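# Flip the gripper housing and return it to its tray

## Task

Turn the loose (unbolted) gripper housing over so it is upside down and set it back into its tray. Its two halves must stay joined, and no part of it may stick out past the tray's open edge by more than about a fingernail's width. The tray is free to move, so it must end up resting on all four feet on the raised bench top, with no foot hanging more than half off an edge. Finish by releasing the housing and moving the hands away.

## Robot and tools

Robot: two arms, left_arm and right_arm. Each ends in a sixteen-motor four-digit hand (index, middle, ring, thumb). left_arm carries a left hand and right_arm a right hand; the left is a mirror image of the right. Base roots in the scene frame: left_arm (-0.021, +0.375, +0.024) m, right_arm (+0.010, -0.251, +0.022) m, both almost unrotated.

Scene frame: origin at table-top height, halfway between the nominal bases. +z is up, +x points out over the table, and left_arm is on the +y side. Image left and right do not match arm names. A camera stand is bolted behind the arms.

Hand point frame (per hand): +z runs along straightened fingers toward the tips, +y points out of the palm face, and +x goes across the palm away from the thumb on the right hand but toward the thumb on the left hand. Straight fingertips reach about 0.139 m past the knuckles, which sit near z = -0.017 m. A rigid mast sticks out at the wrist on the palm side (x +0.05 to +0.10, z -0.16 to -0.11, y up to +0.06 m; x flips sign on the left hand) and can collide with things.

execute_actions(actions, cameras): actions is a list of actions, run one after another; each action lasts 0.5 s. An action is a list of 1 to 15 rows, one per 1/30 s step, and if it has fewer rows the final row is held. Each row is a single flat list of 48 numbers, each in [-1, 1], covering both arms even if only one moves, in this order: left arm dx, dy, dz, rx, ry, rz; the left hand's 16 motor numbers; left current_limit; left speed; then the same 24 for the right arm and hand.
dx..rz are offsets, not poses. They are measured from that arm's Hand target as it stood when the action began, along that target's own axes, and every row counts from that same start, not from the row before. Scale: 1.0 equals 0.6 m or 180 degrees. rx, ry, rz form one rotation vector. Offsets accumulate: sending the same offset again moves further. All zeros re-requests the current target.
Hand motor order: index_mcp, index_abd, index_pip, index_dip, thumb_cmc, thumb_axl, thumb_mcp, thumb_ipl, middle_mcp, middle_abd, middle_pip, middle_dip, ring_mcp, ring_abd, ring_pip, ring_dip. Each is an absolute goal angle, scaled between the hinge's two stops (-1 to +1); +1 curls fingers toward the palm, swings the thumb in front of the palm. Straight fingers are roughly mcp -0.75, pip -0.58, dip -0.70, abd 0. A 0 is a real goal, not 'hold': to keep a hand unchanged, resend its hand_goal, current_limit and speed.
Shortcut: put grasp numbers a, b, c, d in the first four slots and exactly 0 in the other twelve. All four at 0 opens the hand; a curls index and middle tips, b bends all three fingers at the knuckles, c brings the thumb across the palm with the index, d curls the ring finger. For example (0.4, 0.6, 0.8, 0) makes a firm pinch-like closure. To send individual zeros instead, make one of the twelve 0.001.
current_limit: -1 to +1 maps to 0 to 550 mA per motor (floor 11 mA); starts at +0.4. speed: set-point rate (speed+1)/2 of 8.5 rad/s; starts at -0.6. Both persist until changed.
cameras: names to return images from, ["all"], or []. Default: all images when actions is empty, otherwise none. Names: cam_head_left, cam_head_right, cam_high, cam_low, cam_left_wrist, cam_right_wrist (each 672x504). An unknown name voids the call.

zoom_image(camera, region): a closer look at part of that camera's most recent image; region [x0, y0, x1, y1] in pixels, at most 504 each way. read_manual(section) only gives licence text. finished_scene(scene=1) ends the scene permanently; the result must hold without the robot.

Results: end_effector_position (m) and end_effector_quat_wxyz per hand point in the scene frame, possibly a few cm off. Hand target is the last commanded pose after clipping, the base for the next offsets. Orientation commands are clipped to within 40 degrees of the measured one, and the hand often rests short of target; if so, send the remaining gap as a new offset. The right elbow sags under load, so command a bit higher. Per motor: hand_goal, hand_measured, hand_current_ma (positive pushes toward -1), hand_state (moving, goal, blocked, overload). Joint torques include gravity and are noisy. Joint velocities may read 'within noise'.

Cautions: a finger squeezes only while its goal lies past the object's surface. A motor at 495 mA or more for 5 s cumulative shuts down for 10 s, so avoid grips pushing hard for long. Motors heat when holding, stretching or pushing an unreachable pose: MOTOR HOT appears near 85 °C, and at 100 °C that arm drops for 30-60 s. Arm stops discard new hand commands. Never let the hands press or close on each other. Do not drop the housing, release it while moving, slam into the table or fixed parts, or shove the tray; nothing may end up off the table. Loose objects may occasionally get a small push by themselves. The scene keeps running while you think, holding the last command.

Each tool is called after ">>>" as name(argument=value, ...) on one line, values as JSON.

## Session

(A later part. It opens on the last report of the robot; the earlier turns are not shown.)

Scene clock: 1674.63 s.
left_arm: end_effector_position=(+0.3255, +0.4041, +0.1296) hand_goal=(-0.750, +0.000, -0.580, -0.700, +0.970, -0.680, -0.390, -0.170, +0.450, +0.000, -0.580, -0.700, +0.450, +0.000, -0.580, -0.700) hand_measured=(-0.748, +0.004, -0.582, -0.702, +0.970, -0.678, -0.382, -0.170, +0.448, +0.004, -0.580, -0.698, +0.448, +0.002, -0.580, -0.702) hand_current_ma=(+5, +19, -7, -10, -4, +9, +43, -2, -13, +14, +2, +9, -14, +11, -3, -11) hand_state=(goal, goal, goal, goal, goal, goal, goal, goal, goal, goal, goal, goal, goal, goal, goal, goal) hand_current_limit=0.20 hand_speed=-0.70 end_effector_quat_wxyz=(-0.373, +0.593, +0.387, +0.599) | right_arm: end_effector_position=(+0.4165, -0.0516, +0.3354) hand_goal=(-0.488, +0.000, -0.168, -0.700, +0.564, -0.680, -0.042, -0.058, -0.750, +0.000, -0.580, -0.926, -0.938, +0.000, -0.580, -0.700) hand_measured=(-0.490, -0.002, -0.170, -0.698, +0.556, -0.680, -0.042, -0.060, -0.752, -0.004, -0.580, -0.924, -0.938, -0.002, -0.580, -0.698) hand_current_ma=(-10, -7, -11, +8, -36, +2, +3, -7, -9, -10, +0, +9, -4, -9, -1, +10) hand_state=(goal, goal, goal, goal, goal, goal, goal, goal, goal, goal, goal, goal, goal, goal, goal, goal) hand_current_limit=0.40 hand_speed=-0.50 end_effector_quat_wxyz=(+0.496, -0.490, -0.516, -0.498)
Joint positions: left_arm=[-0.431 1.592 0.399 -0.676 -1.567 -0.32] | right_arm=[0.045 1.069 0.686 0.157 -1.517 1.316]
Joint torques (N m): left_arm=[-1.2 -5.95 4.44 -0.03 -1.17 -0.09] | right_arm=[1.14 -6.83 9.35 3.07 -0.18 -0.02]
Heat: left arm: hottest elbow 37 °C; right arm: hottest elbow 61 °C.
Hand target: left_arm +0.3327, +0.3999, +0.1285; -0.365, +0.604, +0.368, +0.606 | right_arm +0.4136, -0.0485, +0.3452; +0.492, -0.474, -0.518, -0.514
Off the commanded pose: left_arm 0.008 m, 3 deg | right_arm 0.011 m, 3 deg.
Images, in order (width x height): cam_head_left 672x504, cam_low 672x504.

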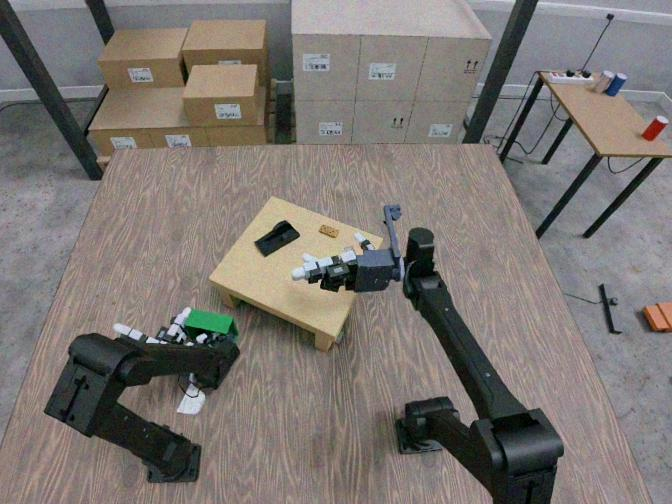

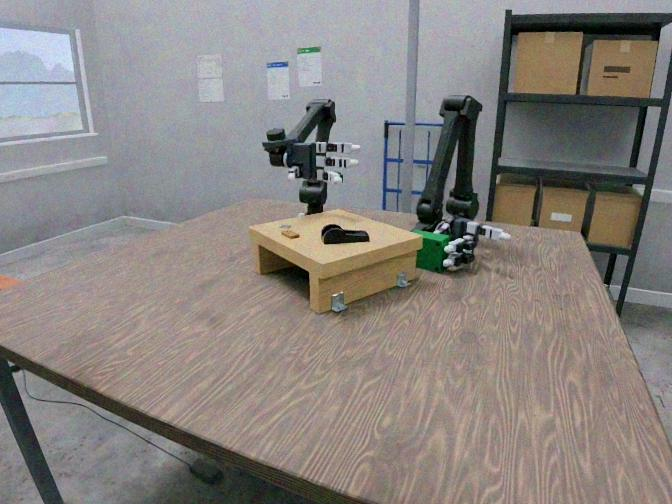

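>>> execute_actions(actions=[[[0,0,0,0,0,0,-0.75,0,-0.58,-0.7,0.97,-0.68,0,-0.17,0.45,0,-0.58,-0.7,0.45,0,-0.58,-0.7,0.4,-0.7,0,0,0,0,0,0,0,0,0.75,0,0,0,0,0,0,0,0,0,0,0,0,0,0.4,-0.5]],[[0,0,0,0,0,0,-0.75,0,-0.58,-0.7,0.97,-0.68,0.35,-0.17,0.5,0,-0.58,-0.7,0.5,0,-0.58,-0.7,0.4,-0.75,0,0,0,0,0,0,0,0,0.75,0,0,0,0,0,0,0,0,0,0,0,0,0,0.4,-0.5]],[[0,0,0,0,0,0,-0.75,0,-0.58,-0.7,0.97,-0.68,0.42,-0.1,0.6,0,-0.58,-0.7,0.6,0,-0.58,-0.7,0.5,-0.75,0,0,0,0,0,0,0,0,0.75,0,0,0,0,0,0,0,0,0,0,0,0,0,0.4,-0.5]],[[0,0,0,0,0,0,-0.75,0,-0.58,-0.7,0.97,-0.68,0.45,-0.1,0.65,0,-0.58,-0.7,0.65,0,-0.58,-0.7,0.6,-0.75,0,0,0,0,0,0,0,0,0.75,0,0,0,0,0,0,0,0,0,0,0,0,0,0.4,-0.5]]], cameras=["cam_head_left", "cam_low"])

>>> zoom_image(camera="cam_head_left", region=[150, 290, 240, 370])

Scene clock: 1686.73 s.
left_arm: end_effector_position=(+0.3255, +0.4041, +0.1294) hand_goal=(-0.750, +0.000, -0.580, -0.700, +0.970, -0.680, +0.450, -0.100, +0.650, +0.000, -0.580, -0.700, +0.650, +0.000, -0.580, -0.700) hand_measured=(-0.748, +0.004, -0.582, -0.702, +0.976, -0.678, +0.120, -0.178, +0.502, +0.002, -0.602, -0.708, +0.492, +0.000, -0.600, -0.708) hand_current_ma=(+5, +19, -7, -10, +25, +7, -440, -440, -440, +8, -99, -39, -440, +3, -91, -38) hand_state=(goal, goal, goal, goal, goal, goal, blocked, blocked, blocked, goal, blocked, goal, blocked, goal, goal, goal) hand_current_limit=0.60 hand_speed=-0.75 end_effector_quat_wxyz=(-0.373, +0.594, +0.386, +0.599) | right_arm: end_effector_position=(+0.4147, -0.0517, +0.3410) hand_goal=(-0.488, +0.000, -0.168, -0.700, +0.564, -0.680, -0.042, -0.058, -0.750, +0.000, -0.580, -0.926, -0.938, +0.000, -0.580, -0.700) hand_measured=(-0.490, -0.002, -0.170, -0.698, +0.556, -0.680, -0.042, -0.060, -0.752, -0.004, -0.580, -0.924, -0.938, -0.002, -0.580, -0.698) hand_current_ma=(-10, -7, -11, +8, -36, +2, +3, -7, -9, -10, +0, +9, -4, -9, -1, +10) hand_state=(goal, goal, goal, goal, goal, goal, goal, goal, goal, goal, goal, goal, goal, goal, goal, goal) hand_current_limit=0.40 hand_speed=-0.50 end_effector_quat_wxyz=(+0.492, -0.485, -0.515, -0.507)
Joint positions: left_arm=[-0.431 1.593 0.399 -0.676 -1.567 -0.32] | right_arm=[0.047 1.069 0.649 0.403 -1.508 1.509]
Joint torques (N m): left_arm=[-0.79 -6.36 4.49 -0.02 -1.19 -0.11] | right_arm=[1.44 -5.83 9.43 3.15 0.07 -0.06]
Heat: left arm: hottest elbow 37 °C; right arm: hottest elbow 62 °C.
Hand target: left_arm +0.3327, +0.3999, +0.1284; -0.365, +0.604, +0.368, +0.606 | right_arm +0.4136, -0.0485, +0.3452; +0.492, -0.474, -0.518, -0.514
Off the commanded pose: left_arm 0.008 m, 3 deg | right_arm 0.005 m, 2 deg.
Images, in order (width x height): cam_head_left 672x504, cam_low 672x504.

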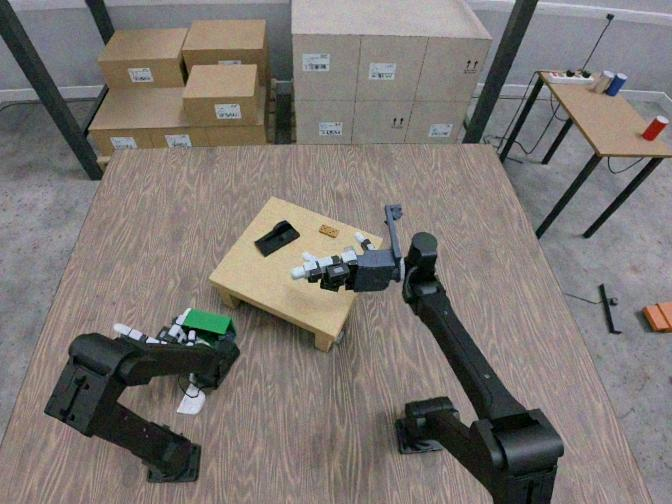

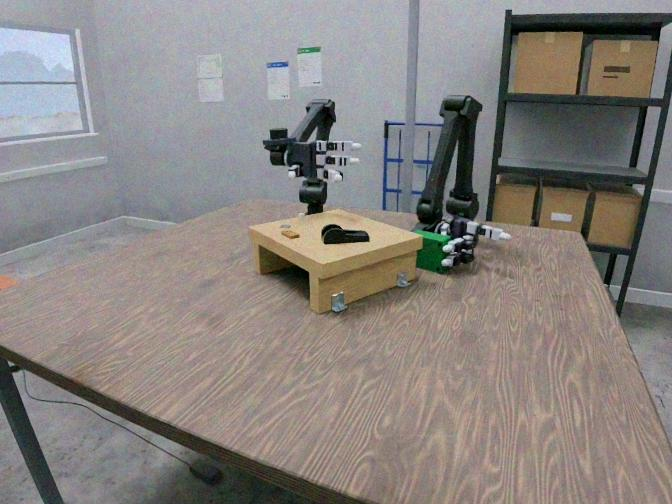

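Scaled by 5.600 from the camera's 672x504 image, which has a finer 960x720 frame.

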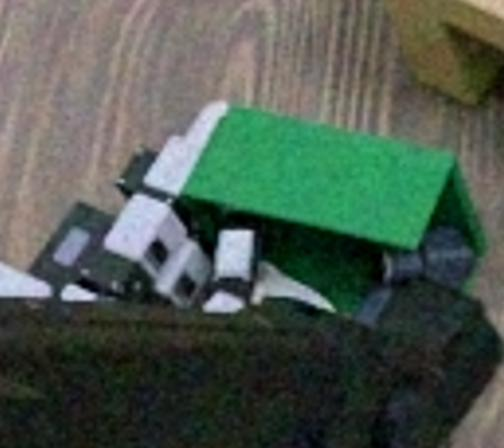

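>>> execute_actions(actions=[[[0.02,0,0,0,0,0,-0.75,0,-0.58,-0.7,0.97,-0.68,0.45,-0.1,0.65,0,-0.58,-0.7,0.65,0,-0.58,-0.7,0.6,-0.75,0,0.0455,-0.1228,-0.0556,0,0,0,0,0.75,0,0,0,0,0,0,0,0,0,0,0,0,0,0.4,-0.5]],[[0.04,0,0,0,0,0,-0.75,0,-0.58,-0.7,0.97,-0.68,0.45,-0.1,0.65,0,-0.58,-0.7,0.65,0,-0.58,-0.7,0.6,-0.75,0,0.0455,-0.1228,-0.0556,0,0,0,0,0.75,0,0,0,0,0,0,0,0,0,0,0,0,0,0.4,-0.5]],[[0.06,0,0,0,0,0,-0.75,0,-0.58,-0.7,0.97,-0.68,0.45,-0.1,0.65,0,-0.58,-0.7,0.65,0,-0.58,-0.7,0.6,-0.75,0,0.0455,-0.1228,-0.0556,0,0,0,0,0.75,0,0,0,0,0,0,0,0,0,0,0,0,0,0.4,-0.5]]], cameras=["cam_head_left", "cam_low"])

>>> zoom_image(camera="cam_head_left", region=[130, 280, 270, 390])

>>> zoom_image(camera="cam_low", region=[400, 180, 510, 270])

Scene clock: 1752.40 s.
left_arm: end_effector_position=(+0.3220, +0.4057, +0.1898) hand_goal=(-0.750, +0.000, -0.580, -0.700, +0.970, -0.680, +0.450, -0.100, +0.650, +0.000, -0.580, -0.700, +0.650, +0.000, -0.580, -0.700) hand_measured=(-0.748, +0.004, -0.582, -0.702, +0.974, -0.678, +0.120, -0.176, +0.502, +0.000, -0.602, -0.708, +0.492, +0.000, -0.600, -0.708) hand_current_ma=(+5, +19, -7, -10, +21, +6, -440, -440, -440, +2, -101, -40, -440, -3, -93, -40) hand_state=(goal, goal, goal, goal, goal, goal, blocked, blocked, blocked, goal, blocked, goal, blocked, goal, goal, goal) hand_current_limit=0.60 hand_speed=-0.75 end_effector_quat_wxyz=(-0.383, +0.600, +0.377, +0.593) | right_arm: end_effector_position=(+0.4580, -0.2756, +0.3461) hand_goal=(-0.488, +0.000, -0.168, -0.700, +0.564, -0.680, -0.042, -0.058, -0.750, +0.000, -0.580, -0.926, -0.938, +0.000, -0.580, -0.700) hand_measured=(-0.488, -0.002, -0.170, -0.698, +0.556, -0.680, -0.042, -0.060, -0.750, -0.004, -0.580, -0.924, -0.938, -0.002, -0.580, -0.698) hand_current_ma=(-2, -7, -6, +8, -36, +2, +2, -7, -4, -10, -1, +9, -3, -9, -1, +10) hand_state=(goal, goal, goal, goal, goal, goal, goal, goal, goal, goal, goal, goal, goal, goal, goal, goal) hand_current_limit=0.40 hand_speed=-0.50 end_effector_quat_wxyz=(-0.349, +0.596, +0.369, +0.621)
Joint positions: left_arm=[-0.431 1.316 0.422 -0.94 -1.567 -0.251] | right_arm=[-0.467 1.088 0.617 0.694 -1.5 1.75]
Joint torques (N m): left_arm=[-0.73 -6.12 7.38 0.06 -1.15 -0.11] | right_arm=[1.08 -4.42 8.91 3.1 0.09 -0.04]
Heat: left arm: hottest elbow 37 °C; right arm: hottest elbow 58 °C.
Hand target: left_arm +0.3322, +0.4001, +0.2004; -0.365, +0.604, +0.368, +0.606 | right_arm +0.4605, -0.2771, +0.3449; -0.353, +0.586, +0.367, +0.630
Off the commanded pose: left_arm 0.016 m, 3 deg | right_arm 0.003 m, 2 deg.
Images, in order (width x height): cam_head_left 672x504, cam_low 672x504.

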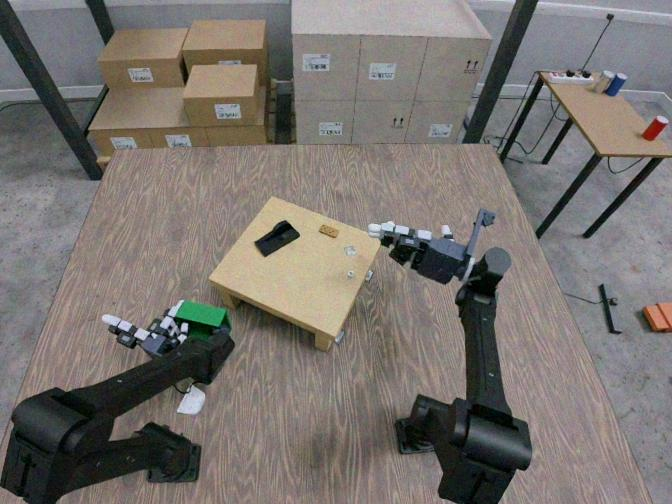

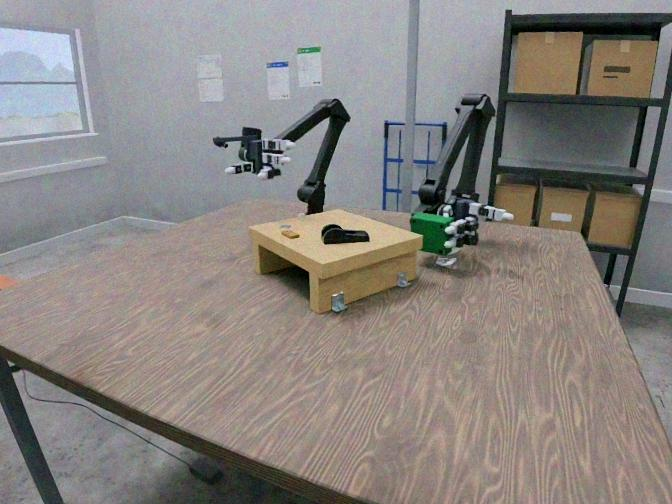

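Scaled by 3.600 from the camera's 672x504 image, which has a finer 960x720 frame.

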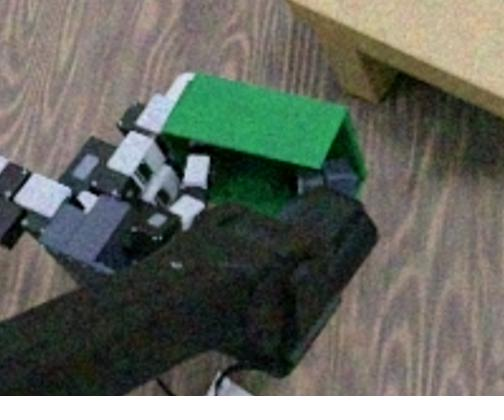

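Scaled by 4.582 from the camera's 672x504 image, which has a finer 960x720 frame.

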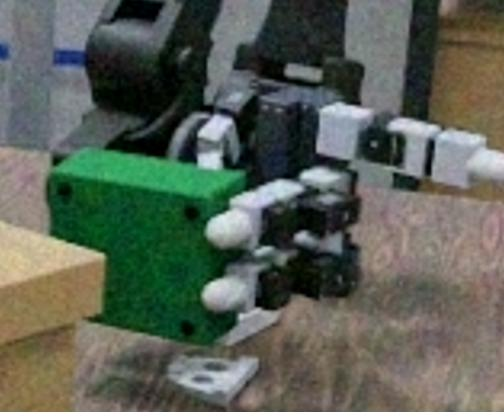

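>>> zoom_image(camera="cam_low", region=[430, 248, 466, 275])

Scaled by 14.000 from the camera's 672x504 image, which has a finer 960x720 frame.

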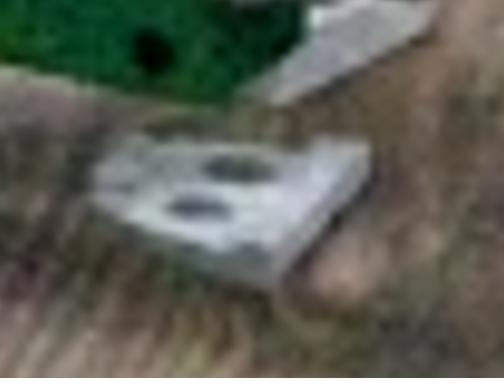

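>>> execute_actions(actions=[[[0.09,0,0,0,0,0,-0.75,0,-0.58,-0.7,0.97,-0.68,0.45,-0.1,0.65,0,-0.58,-0.7,0.65,0,-0.58,-0.7,0.6,-0.75,0,0.0455,-0.1228,-0.0556,0,0,0,0,0.75,0,0,0,0,0,0,0,0,0,0,0,0,0,0.4,-0.5]],[[0.11,0,0,0,0,0,-0.75,0,-0.58,-0.7,0.97,-0.68,0.45,-0.1,0.65,0,-0.58,-0.7,0.65,0,-0.58,-0.7,0.6,-0.75,0,0.0455,-0.1228,-0.0556,0,0,0,0,0.75,0,0,0,0,0,0,0,0,0,0,0,0,0,0.4,-0.5]],[[0.05,0,0,0,0,0.08,-0.75,0,-0.58,-0.7,0.97,-0.68,0.45,-0.1,0.65,0,-0.58,-0.7,0.65,0,-0.58,-0.7,0.6,-0.75,0,0,0,0,0,0,0,0,0.75,0,0,0,0,0,0,0,0,0,0,0,0,0,0.4,-0.5]],[[0,0,0,0,0,0.08,-0.75,0,-0.58,-0.7,0.97,-0.68,0.45,-0.1,0.65,0,-0.58,-0.7,0.65,0,-0.58,-0.7,0.6,-0.75,0,0,0,0,0,0,0,0,0.75,0,0,0,0,0,0,0,0,0,0,0,0,0,0.4,-0.5]],[[0,0,0,0,0,0.08,-0.75,0,-0.58,-0.7,0.97,-0.68,0.45,-0.1,0.65,0,-0.58,-0.7,0.65,0,-0.58,-0.7,0.6,-0.75,0,0,0,0,0,0,0,0,0.75,0,0,0,0,0,0,0,0,0,0,0,0,0,0.4,-0.5]]], cameras=["cam_head_left", "cam_low"])

>>> zoom_image(camera="cam_head_left", region=[110, 260, 270, 390])

>>> zoom_image(camera="cam_low", region=[390, 150, 520, 270])

Scene clock: 1777.13 s.
left_arm: end_effector_position=(+0.3213, +0.4058, +0.3316) hand_goal=(-0.750, +0.000, -0.580, -0.700, +0.970, -0.680, +0.450, -0.100, +0.650, +0.000, -0.580, -0.700, +0.650, +0.000, -0.580, -0.700) hand_measured=(-0.746, +0.004, -0.580, -0.702, +0.974, -0.678, +0.120, -0.176, +0.502, +0.000, -0.602, -0.710, +0.494, -0.002, -0.600, -0.708) hand_current_ma=(+20, +19, -4, -10, +19, +6, -440, -440, -440, +1, -101, -42, -440, -4, -93, -41) hand_state=(goal, goal, goal, goal, goal, goal, blocked, blocked, blocked, goal, blocked, goal, blocked, goal, goal, goal) hand_current_limit=0.60 hand_speed=-0.75 end_effector_quat_wxyz=(-0.574, +0.696, +0.130, +0.411) | right_arm: end_effector_position=(+0.4237, -0.4265, +0.3419) hand_goal=(-0.488, +0.000, -0.168, -0.700, +0.564, -0.680, -0.042, -0.058, -0.750, +0.000, -0.580, -0.926, -0.938, +0.000, -0.580, -0.700) hand_measured=(-0.488, -0.002, -0.170, -0.698, +0.556, -0.680, -0.042, -0.060, -0.750, -0.004, -0.580, -0.924, -0.938, -0.002, -0.580, -0.698) hand_current_ma=(+0, -7, -6, +8, -36, +2, +2, -6, -2, -10, -1, +9, -3, -9, -1, +10) hand_state=(goal, goal, goal, goal, goal, goal, goal, goal, goal, goal, goal, goal, goal, goal, goal, goal) hand_current_limit=0.40 hand_speed=-0.50 end_effector_quat_wxyz=(-0.245, +0.644, +0.251, +0.680)
Joint positions: left_arm=[-0.431 0.962 0.81 -1.676 -1.567 0.509] | right_arm=[-0.813 1.176 0.586 1.147 -1.487 2.1]
Joint torques (N m): left_arm=[-1.2 -3.14 11.71 0.01 -1.32 0.02] | right_arm=[0.62 -4.66 8.21 2.7 0.47 -0.01]
Heat: left arm: hottest elbow 39 °C; right arm: hottest elbow 59 °C.
Hand target: left_arm +0.3315, +0.4004, +0.3504; -0.562, +0.697, +0.120, +0.429 | right_arm +0.4244, -0.4292, +0.3405; -0.246, +0.638, +0.252, +0.685
Off the commanded pose: left_arm 0.022 m, 3 deg | right_arm 0.003 m, 1 deg.
joint sent to its limit (left arm) — joint 4 (wrist pitch), lower limit; joint 5 (wrist yaw), lower limit. The joint targets still meet the commanded pose.
joint sent to its limit (right arm) — joint 6 (wrist roll), upper limit. The joint targets still meet the commanded pose.
Images, in order (width x height): cam_head_left 672x504, cam_low 672x504.

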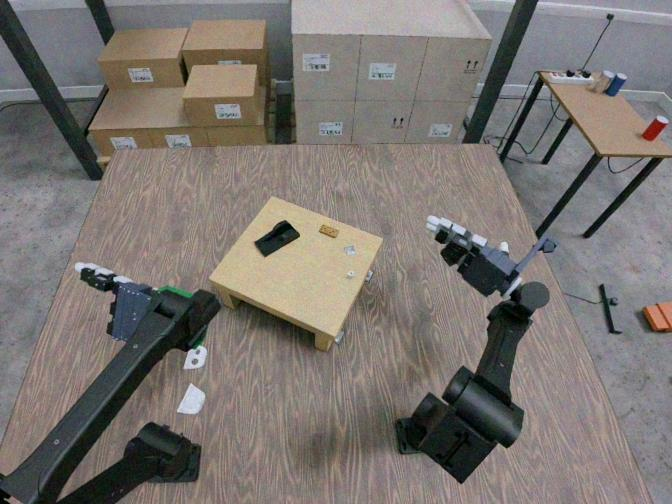

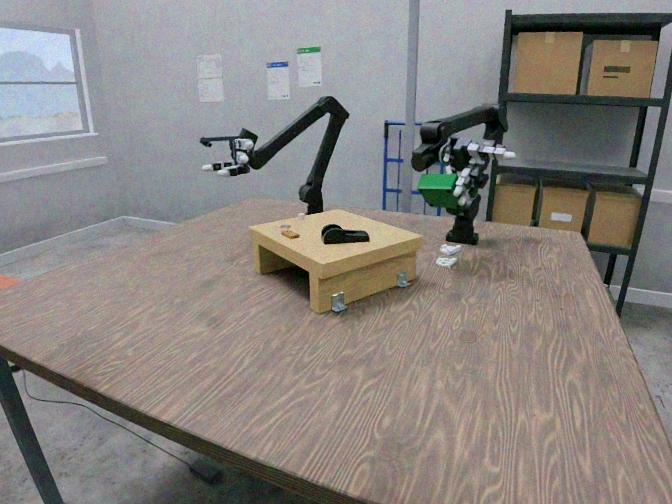

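Scaled by 3.150 from the camera's 672x504 image, which has a finer 960x720 frame.

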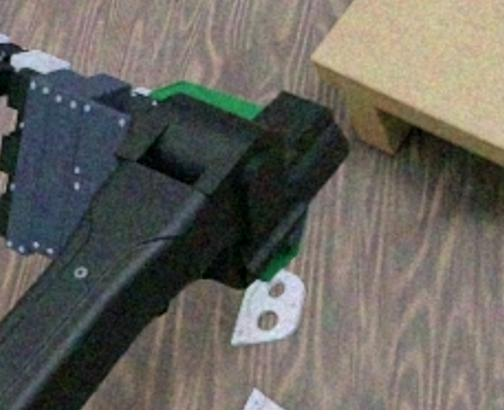

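Scaled by 3.877 from the camera's 672x504 image, which has a finer 960x720 frame.

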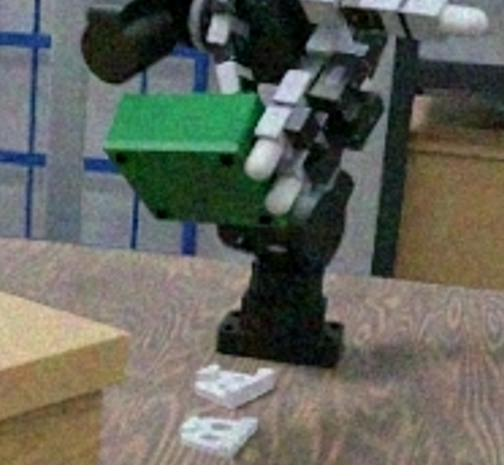

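>>> zoom_image(camera="cam_low", region=[434, 240, 466, 270])

Scaled by 15.750 from the camera's 672x504 image, which has a finer 960x720 frame.

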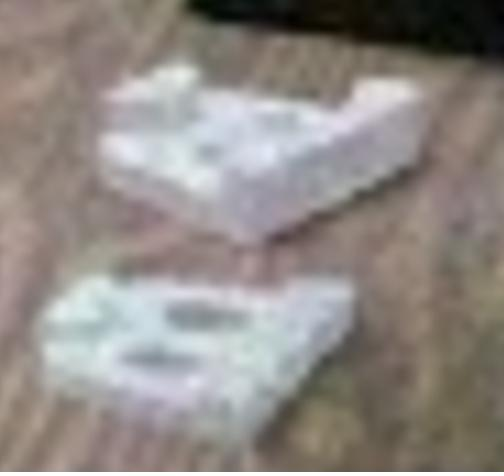

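>>> execute_actions(actions=[[[0,0,0,0,0,0.0867,-0.75,0,-0.58,-0.7,0.97,-0.68,0.45,-0.1,0.65,0,-0.58,-0.7,0.65,0,-0.58,-0.7,0.6,-0.75,0,0,0,0,0,0,0,0,0.75,0,0,0,0,0,0,0,0,0,0,0,0,0,0.4,-0.5]],[[0,0,0,0,0,0.0867,-0.75,0,-0.58,-0.7,0.97,-0.68,0.45,-0.1,0.65,0,-0.58,-0.7,0.65,0,-0.58,-0.7,0.6,-0.75,0,0,0,0,0,0,0,0,0.75,0,0,0,0,0,0,0,0,0,0,0,0,0,0.4,-0.5]],[[0,0,0,0,0,0.0867,-0.75,0,-0.58,-0.7,0.97,-0.68,0.45,-0.1,0.65,0,-0.58,-0.7,0.65,0,-0.58,-0.7,0.6,-0.75,0,0,0,0,0,0,0,0,0.75,0,0,0,0,0,0,0,0,0,0,0,0,0,0.4,-0.5]],[[0.094,0.0028,-0.0668,0,0.0195,0,-0.75,0,-0.58,-0.7,0.97,-0.68,0.45,-0.1,0.65,0,-0.58,-0.7,0.65,0,-0.58,-0.7,0.6,-0.75,0,0,0,0,0,0,0,0,0.75,0,0,0,0,0,0,0,0,0,0,0,0,0,0.4,-0.5]],[[0.098,0.0028,-0.061,0,0.0195,0,-0.75,0,-0.58,-0.7,0.97,-0.68,0.45,-0.1,0.65,0,-0.58,-0.7,0.65,0,-0.58,-0.7,0.6,-0.75,0,0,0,0,0,0,0,0,0.75,0,0,0,0,0,0,0,0,0,0,0,0,0,0.4,-0.5]],[[0.1015,0.0028,-0.0548,0,0.0195,0,-0.75,0,-0.58,-0.7,0.97,-0.68,0.45,-0.1,0.65,0,-0.58,-0.7,0.65,0,-0.58,-0.7,0.6,-0.75,0,0,0,0,0,0,0,0,0.75,0,0,0,0,0,0,0,0,0,0,0,0,0,0.4,-0.5]],[[0.1047,0.0028,-0.0485,0,0.0195,0,-0.75,0,-0.58,-0.7,0.97,-0.68,0.45,-0.1,0.65,0,-0.58,-0.7,0.65,0,-0.58,-0.7,0.6,-0.75,0,0,0,0,0,0,0,0,0.75,0,0,0,0,0,0,0,0,0,0,0,0,0,0.4,-0.5]],[[0.1073,0.0028,-0.0422,0,0.0195,0,-0.75,0,-0.58,-0.7,0.97,-0.68,0.45,-0.1,0.65,0,-0.58,-0.7,0.65,0,-0.58,-0.7,0.6,-0.75,0,0,0,0,0,0,0,0,0.75,0,0,0,0,0,0,0,0,0,0,0,0,0,0.4,-0.5]],[[0.1098,0.0028,-0.0355,0,0.0195,0,-0.75,0,-0.58,-0.7,0.97,-0.68,0.45,-0.1,0.65,0,-0.58,-0.7,0.65,0,-0.58,-0.7,0.6,-0.75,0,0,0,0,0,0,0,0,0.75,0,0,0,0,0,0,0,0,0,0,0,0,0,0.4,-0.5]]], cameras=["cam_head_left", "cam_head_right", "cam_high", "cam_low"])

Scene clock: 1824.60 s.
left_arm: end_effector_position=(+0.5123, +0.0366, +0.3322) hand_goal=(-0.750, +0.000, -0.580, -0.700, +0.970, -0.680, +0.450, -0.100, +0.650, +0.000, -0.580, -0.700, +0.650, +0.000, -0.580, -0.700) hand_measured=(-0.740, +0.002, -0.580, -0.702, +0.970, -0.680, +0.120, -0.172, +0.502, -0.008, -0.604, -0.710, +0.494, -0.008, -0.602, -0.710) hand_current_ma=(+50, +8, +3, -9, -3, +5, -440, -440, -440, -28, -117, -51, -440, -34, -105, -47) hand_state=(goal, goal, goal, goal, goal, goal, blocked, blocked, blocked, goal, blocked, goal, blocked, goal, blocked, goal) hand_current_limit=0.60 hand_speed=-0.75 end_effector_quat_wxyz=(+0.644, -0.647, +0.290, -0.288) | right_arm: end_effector_position=(+0.4237, -0.4265, +0.3419) hand_goal=(-0.488, +0.000, -0.168, -0.700, +0.564, -0.680, -0.042, -0.058, -0.750, +0.000, -0.580, -0.926, -0.938, +0.000, -0.580, -0.700) hand_measured=(-0.488, -0.002, -0.170, -0.698, +0.556, -0.680, -0.042, -0.060, -0.750, -0.004, -0.580, -0.924, -0.938, -0.002, -0.580, -0.698) hand_current_ma=(+0, -7, -6, +8, -36, +2, +2, -6, -2, -10, -1, +9, -3, -9, -1, +10) hand_state=(goal, goal, goal, goal, goal, goal, goal, goal, goal, goal, goal, goal, goal, goal, goal, goal) hand_current_limit=0.40 hand_speed=-0.50 end_effector_quat_wxyz=(-0.245, +0.644, +0.251, +0.680)
Joint positions: left_arm=[-0.835 1.897 1.899 -1.639 -1.566 1.506] | right_arm=[-0.813 1.176 0.586 1.147 -1.487 2.1]
Joint torques (N m): left_arm=[-0.73 -17.9 11.64 0.38 -1.24 0.22] | right_arm=[0.38 -4.42 8.24 2.77 0.5 -0.01]
Heat: left arm: hottest elbow 46 °C; right arm: hottest elbow 59 °C.
Hand target: left_arm +0.5200, +0.0302, +0.3421; +0.644, -0.644, +0.289, -0.293 | right_arm +0.4244, -0.4292, +0.3405; -0.246, +0.638, +0.252, +0.685
Off the commanded pose: left_arm 0.014 m, 1 deg | right_arm 0.003 m, 1 deg.
joint sent to its limit (right arm) — joint 6 (wrist roll), upper limit. The joint targets still meet the commanded pose.
Images, in order (width x height): cam_head_left 672x504, cam_head_right 672x504, cam_high 672x504, cam_low 672x504.

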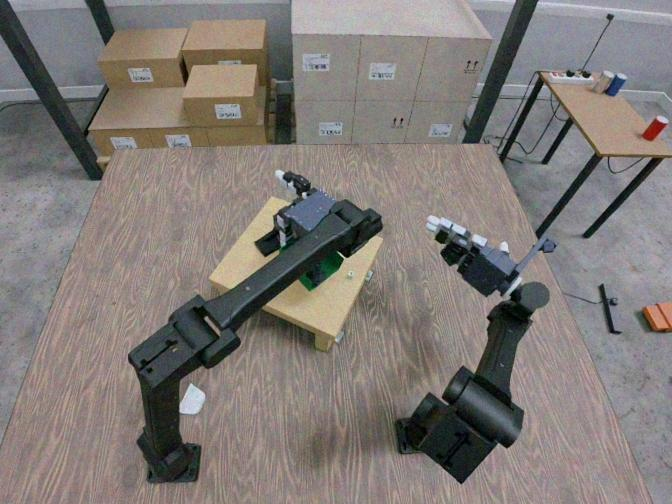

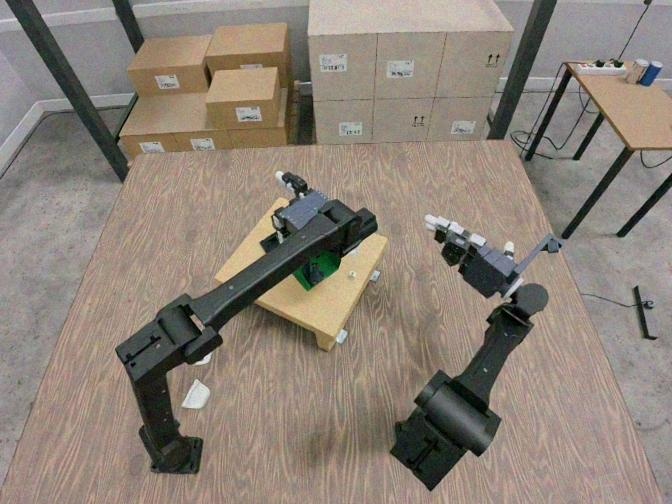

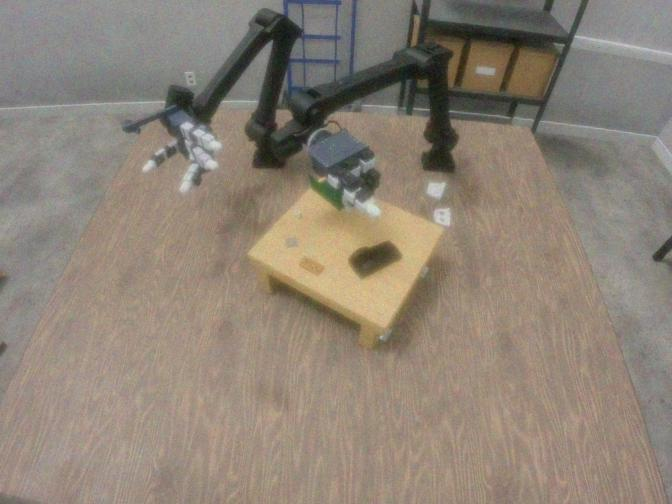

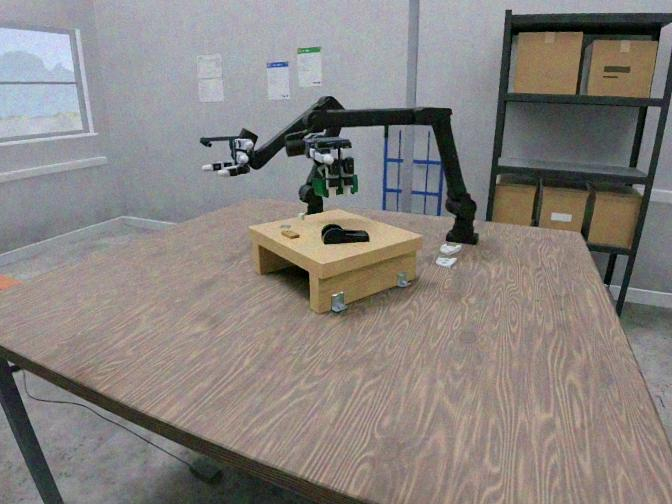

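>>> zoom_image(camera="cam_low", region=[270, 110, 410, 260])

>>> zoom_image(camera="cam_high", region=[250, 120, 450, 290])

>>> zoom_image(camera="cam_head_right", region=[210, 160, 400, 340])

Scaled by 3.360 from the camera's 672x504 image, which has a finer 960x720 frame.

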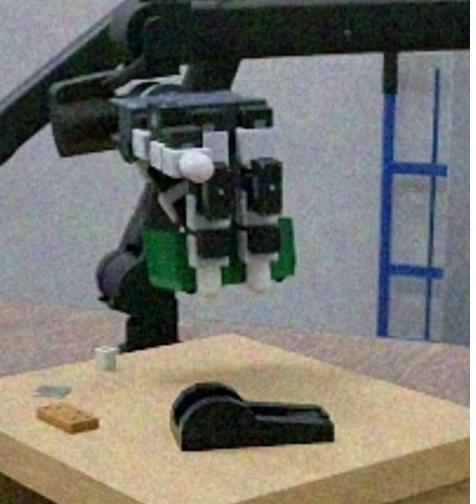

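Scaled by 2.520 from the camera's 672x504 image, which has a finer 960x720 frame.

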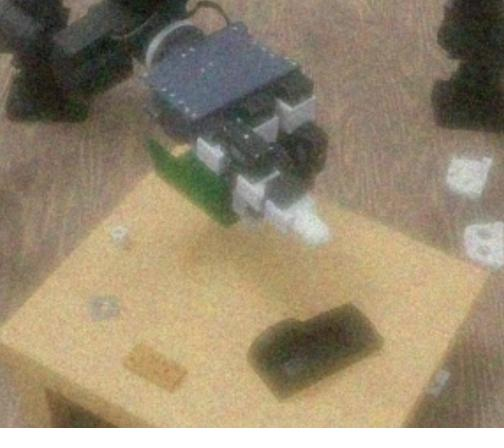

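Scaled by 2.653 from the camera's 672x504 image, which has a finer 960x720 frame.

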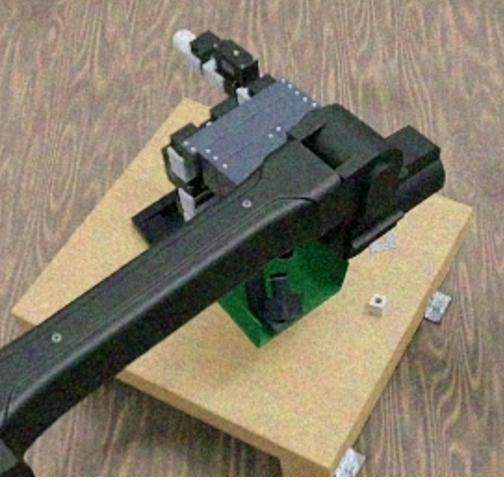

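>>> execute_actions(actions=[[[0,0.058,0,0,0,0,-0.75,0,-0.58,-0.7,0.97,-0.68,0.45,-0.1,0.65,0,-0.58,-0.7,0.65,0,-0.58,-0.7,0.6,-0.75,0,0,0,0,0,0,0,0,0.75,0,0,0,0,0,0,0,0,0,0,0,0,0,0.4,-0.5]],[[0,0.058,0,0,0,0,-0.75,0,-0.58,-0.7,0.97,-0.68,0.45,-0.1,0.65,0,-0.58,-0.7,0.65,0,-0.58,-0.7,0.6,-0.75,0,0,0,0,0,0,0,0,0.75,0,0,0,0,0,0,0,0,0,0,0,0,0,0.4,-0.5]]], cameras=["cam_head_right", "cam_high", "cam_low"])

>>> zoom_image(camera="cam_low", region=[280, 150, 390, 250])

>>> zoom_image(camera="cam_high", region=[260, 130, 420, 270])

Scene clock: 1849.93 s.
left_arm: end_effector_position=(+0.5149, +0.0336, +0.2794) hand_goal=(-0.750, +0.000, -0.580, -0.700, +0.970, -0.680, +0.450, -0.100, +0.650, +0.000, -0.580, -0.700, +0.650, +0.000, -0.580, -0.700) hand_measured=(-0.740, +0.002, -0.580, -0.702, +0.970, -0.680, +0.120, -0.172, +0.502, -0.008, -0.604, -0.710, +0.494, -0.008, -0.602, -0.710) hand_current_ma=(+50, +8, +3, -9, -3, +5, -440, -440, -440, -28, -117, -51, -440, -34, -105, -47) hand_state=(goal, goal, goal, goal, goal, goal, blocked, blocked, blocked, goal, blocked, goal, blocked, goal, blocked, goal) hand_current_limit=0.60 hand_speed=-0.75 end_effector_quat_wxyz=(+0.645, -0.646, +0.292, -0.286) | right_arm: end_effector_position=(+0.4237, -0.4265, +0.3419) hand_goal=(-0.488, +0.000, -0.168, -0.700, +0.564, -0.680, -0.042, -0.058, -0.750, +0.000, -0.580, -0.926, -0.938, +0.000, -0.580, -0.700) hand_measured=(-0.488, -0.002, -0.170, -0.698, +0.556, -0.680, -0.042, -0.060, -0.750, -0.004, -0.580, -0.924, -0.938, -0.002, -0.580, -0.698) hand_current_ma=(+0, -7, -6, +8, -36, +2, +2, -6, -2, -10, -1, +9, -3, -9, -1, +10) hand_state=(goal, goal, goal, goal, goal, goal, goal, goal, goal, goal, goal, goal, goal, goal, goal, goal) hand_current_limit=0.40 hand_speed=-0.50 end_effector_quat_wxyz=(-0.245, +0.644, +0.251, +0.680)
Joint positions: left_arm=[-0.835 1.932 1.811 -1.573 -1.566 1.457] | right_arm=[-0.813 1.176 0.586 1.147 -1.487 2.1]
Joint torques (N m): left_arm=[-0.38 -18.02 8.12 0.87 -1.19 -0.09] | right_arm=[0.91 -5.13 8.31 2.58 0.45 0.02]
Heat: left arm: hottest elbow 47 °C; right arm: hottest elbow 59 °C.
Hand target: left_arm +0.5203, +0.0301, +0.2726; +0.644, -0.644, +0.289, -0.293 | right_arm +0.4244, -0.4292, +0.3405; -0.246, +0.638, +0.252, +0.685
Off the commanded pose: left_arm 0.009 m, 1 deg | right_arm 0.003 m, 1 deg.
joint sent to its limit (right arm) — joint 6 (wrist roll), upper limit. The joint targets still meet the commanded pose.
Images, in order (width x height): cam_head_right 672x504, cam_high 672x504, cam_low 672x504.

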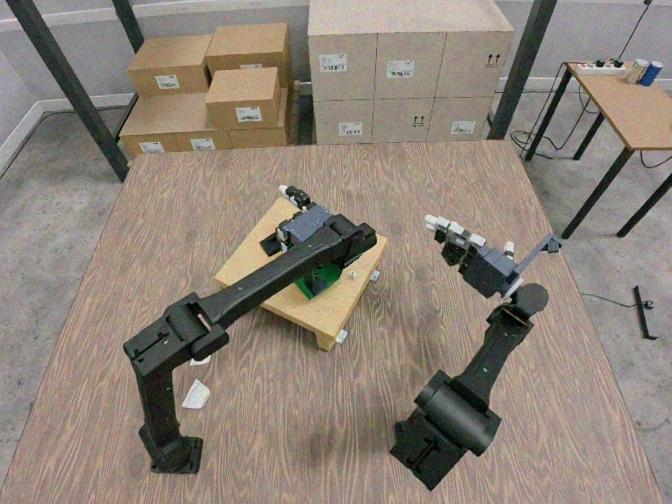

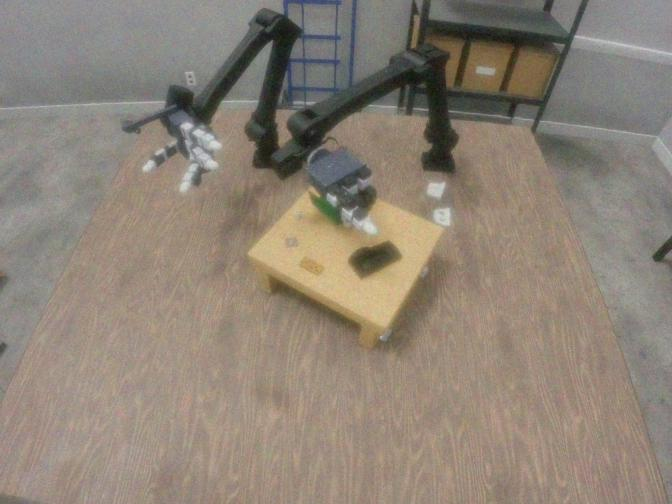

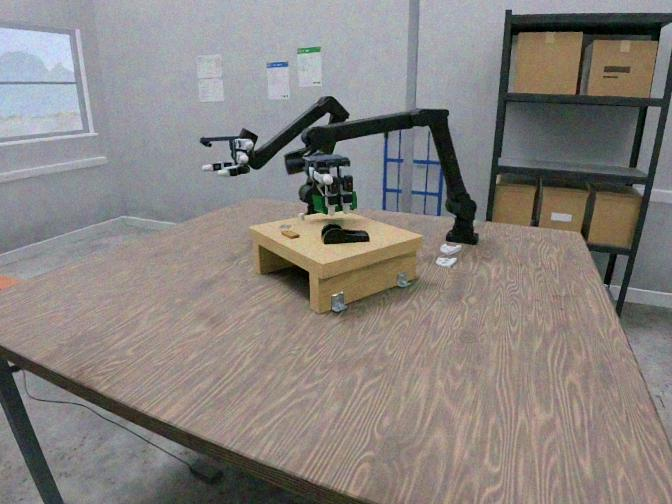

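Scaled by 4.582 from the camera's 672x504 image, which has a finer 960x720 frame.

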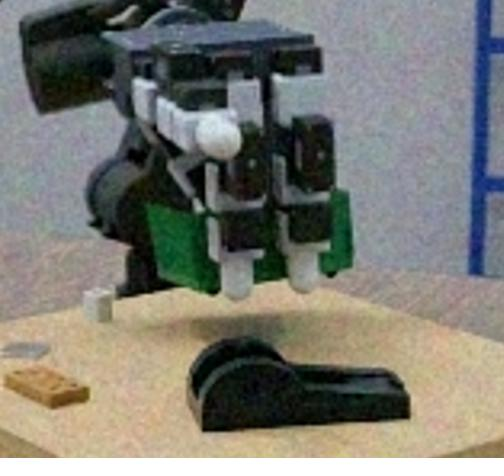

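Scaled by 3.150 from the camera's 672x504 image, which has a finer 960x720 frame.

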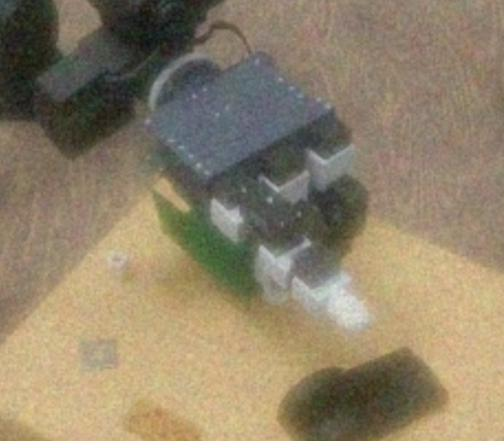

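>>> execute_actions(actions=[[[0,0.0333,0,0,0,0,-0.75,0,-0.58,-0.7,0.97,-0.68,0.45,-0.1,0.65,0,-0.58,-0.7,0.65,0,-0.58,-0.7,0.6,-0.75,0,0,0,0,0,0,0,0,0.75,0,0,0,0,0,0,0,0,0,0,0,0,0,0.4,-0.5]]], cameras=["cam_low"])

>>> zoom_image(camera="cam_low", region=[290, 170, 380, 250])

Scene clock: 1857.63 s.
left_arm: end_effector_position=(+0.5152, +0.0333, +0.2655) hand_goal=(-0.750, +0.000, -0.580, -0.700, +0.970, -0.680, +0.450, -0.100, +0.650, +0.000, -0.580, -0.700, +0.650, +0.000, -0.580, -0.700) hand_measured=(-0.740, +0.002, -0.580, -0.702, +0.970, -0.680, +0.120, -0.172, +0.502, -0.008, -0.604, -0.710, +0.494, -0.008, -0.602, -0.710) hand_current_ma=(+50, +8, +3, -9, -3, +5, -440, -440, -440, -28, -117, -51, -440, -34, -105, -47) hand_state=(goal, goal, goal, goal, goal, goal, blocked, blocked, blocked, goal, blocked, goal, blocked, goal, blocked, goal) hand_current_limit=0.60 hand_speed=-0.75 end_effector_quat_wxyz=(+0.643, -0.648, +0.288, -0.290) | right_arm: end_effector_position=(+0.4237, -0.4265, +0.3419) hand_goal=(-0.488, +0.000, -0.168, -0.700, +0.564, -0.680, -0.042, -0.058, -0.750, +0.000, -0.580, -0.926, -0.938, +0.000, -0.580, -0.700) hand_measured=(-0.488, -0.002, -0.170, -0.698, +0.556, -0.680, -0.042, -0.060, -0.750, -0.004, -0.580, -0.924, -0.938, -0.002, -0.580, -0.698) hand_current_ma=(+0, -7, -6, +8, -36, +2, +2, -6, -2, -10, -1, +9, -3, -9, -1, +10) hand_state=(goal, goal, goal, goal, goal, goal, goal, goal, goal, goal, goal, goal, goal, goal, goal, goal) hand_current_limit=0.40 hand_speed=-0.50 end_effector_quat_wxyz=(-0.245, +0.644, +0.251, +0.680)
Joint positions: left_arm=[-0.835 1.936 1.781 -1.544 -1.566 1.438] | right_arm=[-0.813 1.176 0.586 1.147 -1.487 2.1]
Joint torques (N m): left_arm=[-0.56 -17.44 7.53 0.9 -1.2 -0.1] | right_arm=[0.97 -5.19 8.06 2.67 0.53 0.01]
Heat: left arm: hottest elbow 45 °C; right arm: hottest elbow 59 °C.
Hand target: left_arm +0.5204, +0.0300, +0.2528; +0.644, -0.644, +0.289, -0.293 | right_arm +0.4244, -0.4292, +0.3405; -0.246, +0.638, +0.252, +0.685
Off the commanded pose: left_arm 0.014 m, 1 deg | right_arm 0.003 m, 1 deg.
joint sent to its limit (right arm) — joint 6 (wrist roll), upper limit. The joint targets still meet the commanded pose.
Images, in order (width x height): cam_low 672x504.

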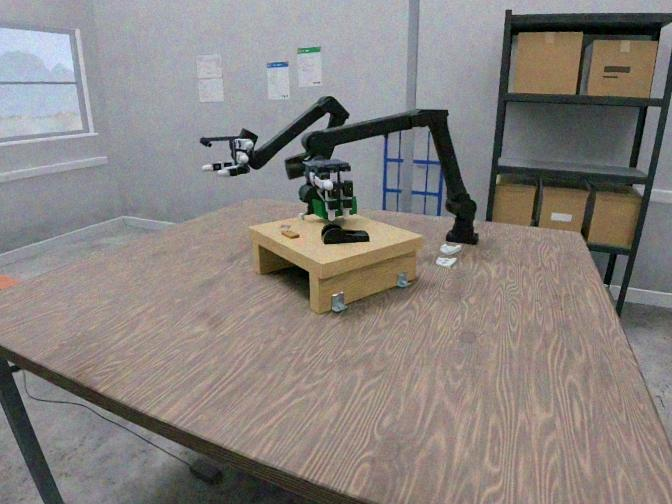

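Scaled by 5.600 from the camera's 672x504 image, which has a finer 960x720 frame.

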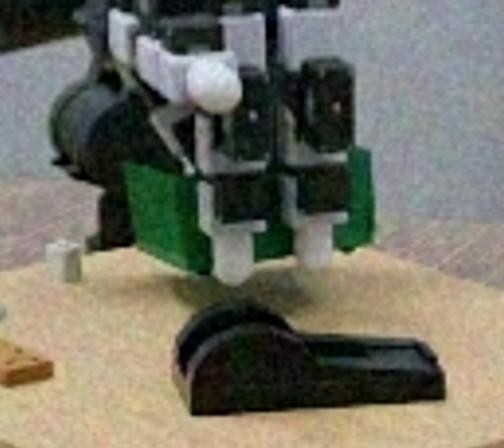

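>>> execute_actions(actions=[[[0,0.02,0,0,0,0,-0.75,0,-0.58,-0.7,0.97,-0.68,0.45,-0.1,0.65,0,-0.58,-0.7,0.65,0,-0.58,-0.7,0.6,-0.75,0,0,0,0,0,0,0,0,0.75,0,0,0,0,0,0,0,0,0,0,0,0,0,0.4,-0.5]]], cameras=["cam_low", "cam_high"])

>>> zoom_image(camera="cam_low", region=[290, 170, 380, 250])

Scene clock: 1865.53 s.
left_arm: end_effector_position=(+0.5154, +0.0330, +0.2541) hand_goal=(-0.750, +0.000, -0.580, -0.700, +0.970, -0.680, +0.450, -0.100, +0.650, +0.000, -0.580, -0.700, +0.650, +0.000, -0.580, -0.700) hand_measured=(-0.740, +0.002, -0.580, -0.702, +0.970, -0.680, +0.120, -0.172, +0.502, -0.008, -0.604, -0.710, +0.494, -0.008, -0.602, -0.710) hand_current_ma=(+50, +8, +3, -9, -3, +5, -440, -440, -440, -28, -117, -51, -440, -34, -105, -47) hand_state=(goal, goal, goal, goal, goal, goal, blocked, blocked, blocked, goal, blocked, goal, blocked, goal, blocked, goal) hand_current_limit=0.60 hand_speed=-0.75 end_effector_quat_wxyz=(+0.643, -0.648, +0.288, -0.290) | right_arm: end_effector_position=(+0.4237, -0.4265, +0.3419) hand_goal=(-0.488, +0.000, -0.168, -0.700, +0.564, -0.680, -0.042, -0.058, -0.750, +0.000, -0.580, -0.926, -0.938, +0.000, -0.580, -0.700) hand_measured=(-0.488, -0.002, -0.170, -0.698, +0.556, -0.680, -0.042, -0.060, -0.750, -0.004, -0.580, -0.924, -0.938, -0.002, -0.580, -0.698) hand_current_ma=(+0, -7, -6, +8, -36, +2, +2, -6, -2, -10, -1, +9, -3, -9, -1, +10) hand_state=(goal, goal, goal, goal, goal, goal, goal, goal, goal, goal, goal, goal, goal, goal, goal, goal) hand_current_limit=0.40 hand_speed=-0.50 end_effector_quat_wxyz=(-0.245, +0.644, +0.251, +0.680)
Joint positions: left_arm=[-0.835 1.944 1.762 -1.524 -1.566 1.429] | right_arm=[-0.813 1.176 0.586 1.147 -1.487 2.1]
Joint torques (N m): left_arm=[-0.44 -17.61 7.6 0.88 -1.2 -0.08] | right_arm=[1.2 -5.3 8.32 2.74 0.44 0.05]
Heat: left arm: hottest elbow 45 °C; right arm: hottest elbow 59 °C.
Hand target: left_arm +0.5205, +0.0300, +0.2405; +0.644, -0.644, +0.289, -0.293 | right_arm +0.4244, -0.4292, +0.3405; -0.246, +0.638, +0.252, +0.685
Off the commanded pose: left_arm 0.015 m, 1 deg | right_arm 0.003 m, 1 deg.
joint sent to its limit (right arm) — joint 6 (wrist roll), upper limit. The joint targets still meet the commanded pose.
Images, in order (width x height): cam_high 672x504, cam_low 672x504.

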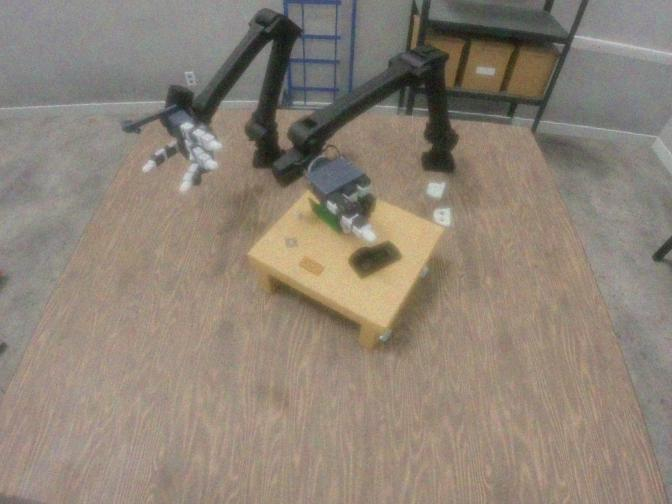

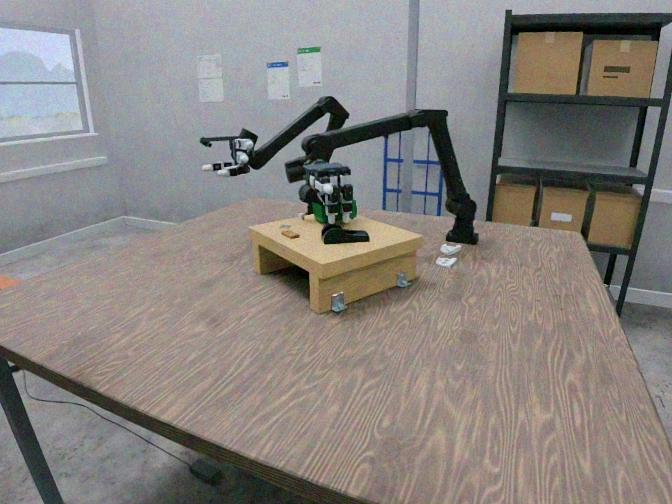

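Scaled by 5.600 from the camera's 672x504 image, which has a finer 960x720 frame.

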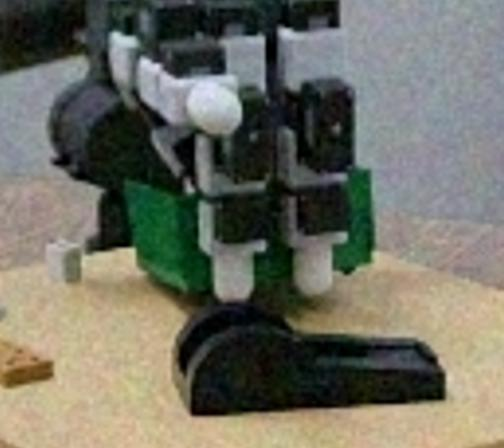

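>>> execute_actions(actions=[[[0,0.025,0,0,0,0,-0.75,0,-0.58,-0.7,0.97,-0.68,0.45,-0.1,0.65,0,-0.58,-0.7,0.65,0,-0.58,-0.7,0.6,-0.75,0,0,0,0,0,0,0,0,0.75,0,0,0,0,0,0,0,0,0,0,0,0,0,0.4,-0.5]]], cameras=["cam_low"])

>>> zoom_image(camera="cam_low", region=[290, 170, 380, 250])

Scene clock: 1876.97 s.
left_arm: end_effector_position=(+0.5151, +0.0335, +0.2476) hand_goal=(-0.750, +0.000, -0.580, -0.700, +0.970, -0.680, +0.450, -0.100, +0.650, +0.000, -0.580, -0.700, +0.650, +0.000, -0.580, -0.700) hand_measured=(-0.740, +0.002, -0.580, -0.702, +0.974, -0.678, +0.120, -0.168, +0.504, -0.010, -0.604, -0.710, +0.494, -0.008, -0.604, -0.712) hand_current_ma=(+50, +8, +3, -9, +17, +8, -440, -440, -440, -40, -117, -51, -440, -35, -108, -52) hand_state=(goal, goal, goal, goal, goal, goal, blocked, blocked, blocked, goal, blocked, goal, blocked, goal, blocked, goal) hand_current_limit=0.60 hand_speed=-0.75 end_effector_quat_wxyz=(+0.643, -0.648, +0.287, -0.291) | right_arm: end_effector_position=(+0.4237, -0.4265, +0.3419) hand_goal=(-0.488, +0.000, -0.168, -0.700, +0.564, -0.680, -0.042, -0.058, -0.750, +0.000, -0.580, -0.926, -0.938, +0.000, -0.580, -0.700) hand_measured=(-0.488, -0.002, -0.170, -0.698, +0.556, -0.680, -0.042, -0.060, -0.750, -0.004, -0.580, -0.924, -0.938, -0.002, -0.580, -0.698) hand_current_ma=(+0, -7, -6, +8, -36, +2, +2, -6, -2, -10, -1, +9, -3, -9, -1, +10) hand_state=(goal, goal, goal, goal, goal, goal, goal, goal, goal, goal, goal, goal, goal, goal, goal, goal) hand_current_limit=0.40 hand_speed=-0.50 end_effector_quat_wxyz=(-0.245, +0.644, +0.251, +0.680)
Joint positions: left_arm=[-0.835 1.945 1.746 -1.504 -1.566 1.431] | right_arm=[-0.813 1.176 0.586 1.147 -1.487 2.1]
Joint torques (N m): left_arm=[-0.38 -17.26 7.02 1.05 -1.18 -0.09] | right_arm=[0.44 -4.48 8.53 2.52 0.47 0.09]
Heat: left arm: hottest elbow 43 °C; right arm: hottest elbow 59 °C.
Hand target: left_arm +0.5206, +0.0299, +0.2257; +0.644, -0.644, +0.289, -0.293 | right_arm +0.4244, -0.4292, +0.3405; -0.246, +0.638, +0.252, +0.685
Off the commanded pose: left_arm 0.023 m, 1 deg | right_arm 0.003 m, 1 deg.
joint sent to its limit (right arm) — joint 6 (wrist roll), upper limit. The joint targets still meet the commanded pose.
Images, in order (width x height): cam_low 672x504.

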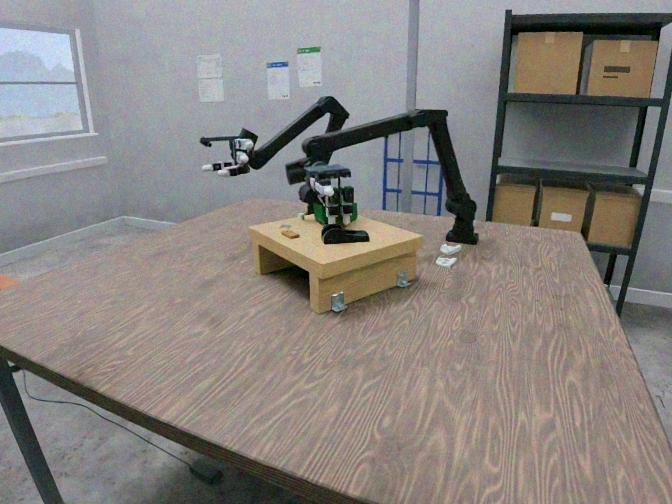

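Scaled by 5.600 from the camera's 672x504 image, which has a finer 960x720 frame.

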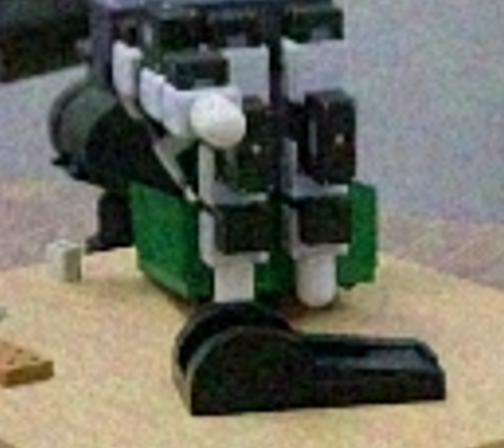

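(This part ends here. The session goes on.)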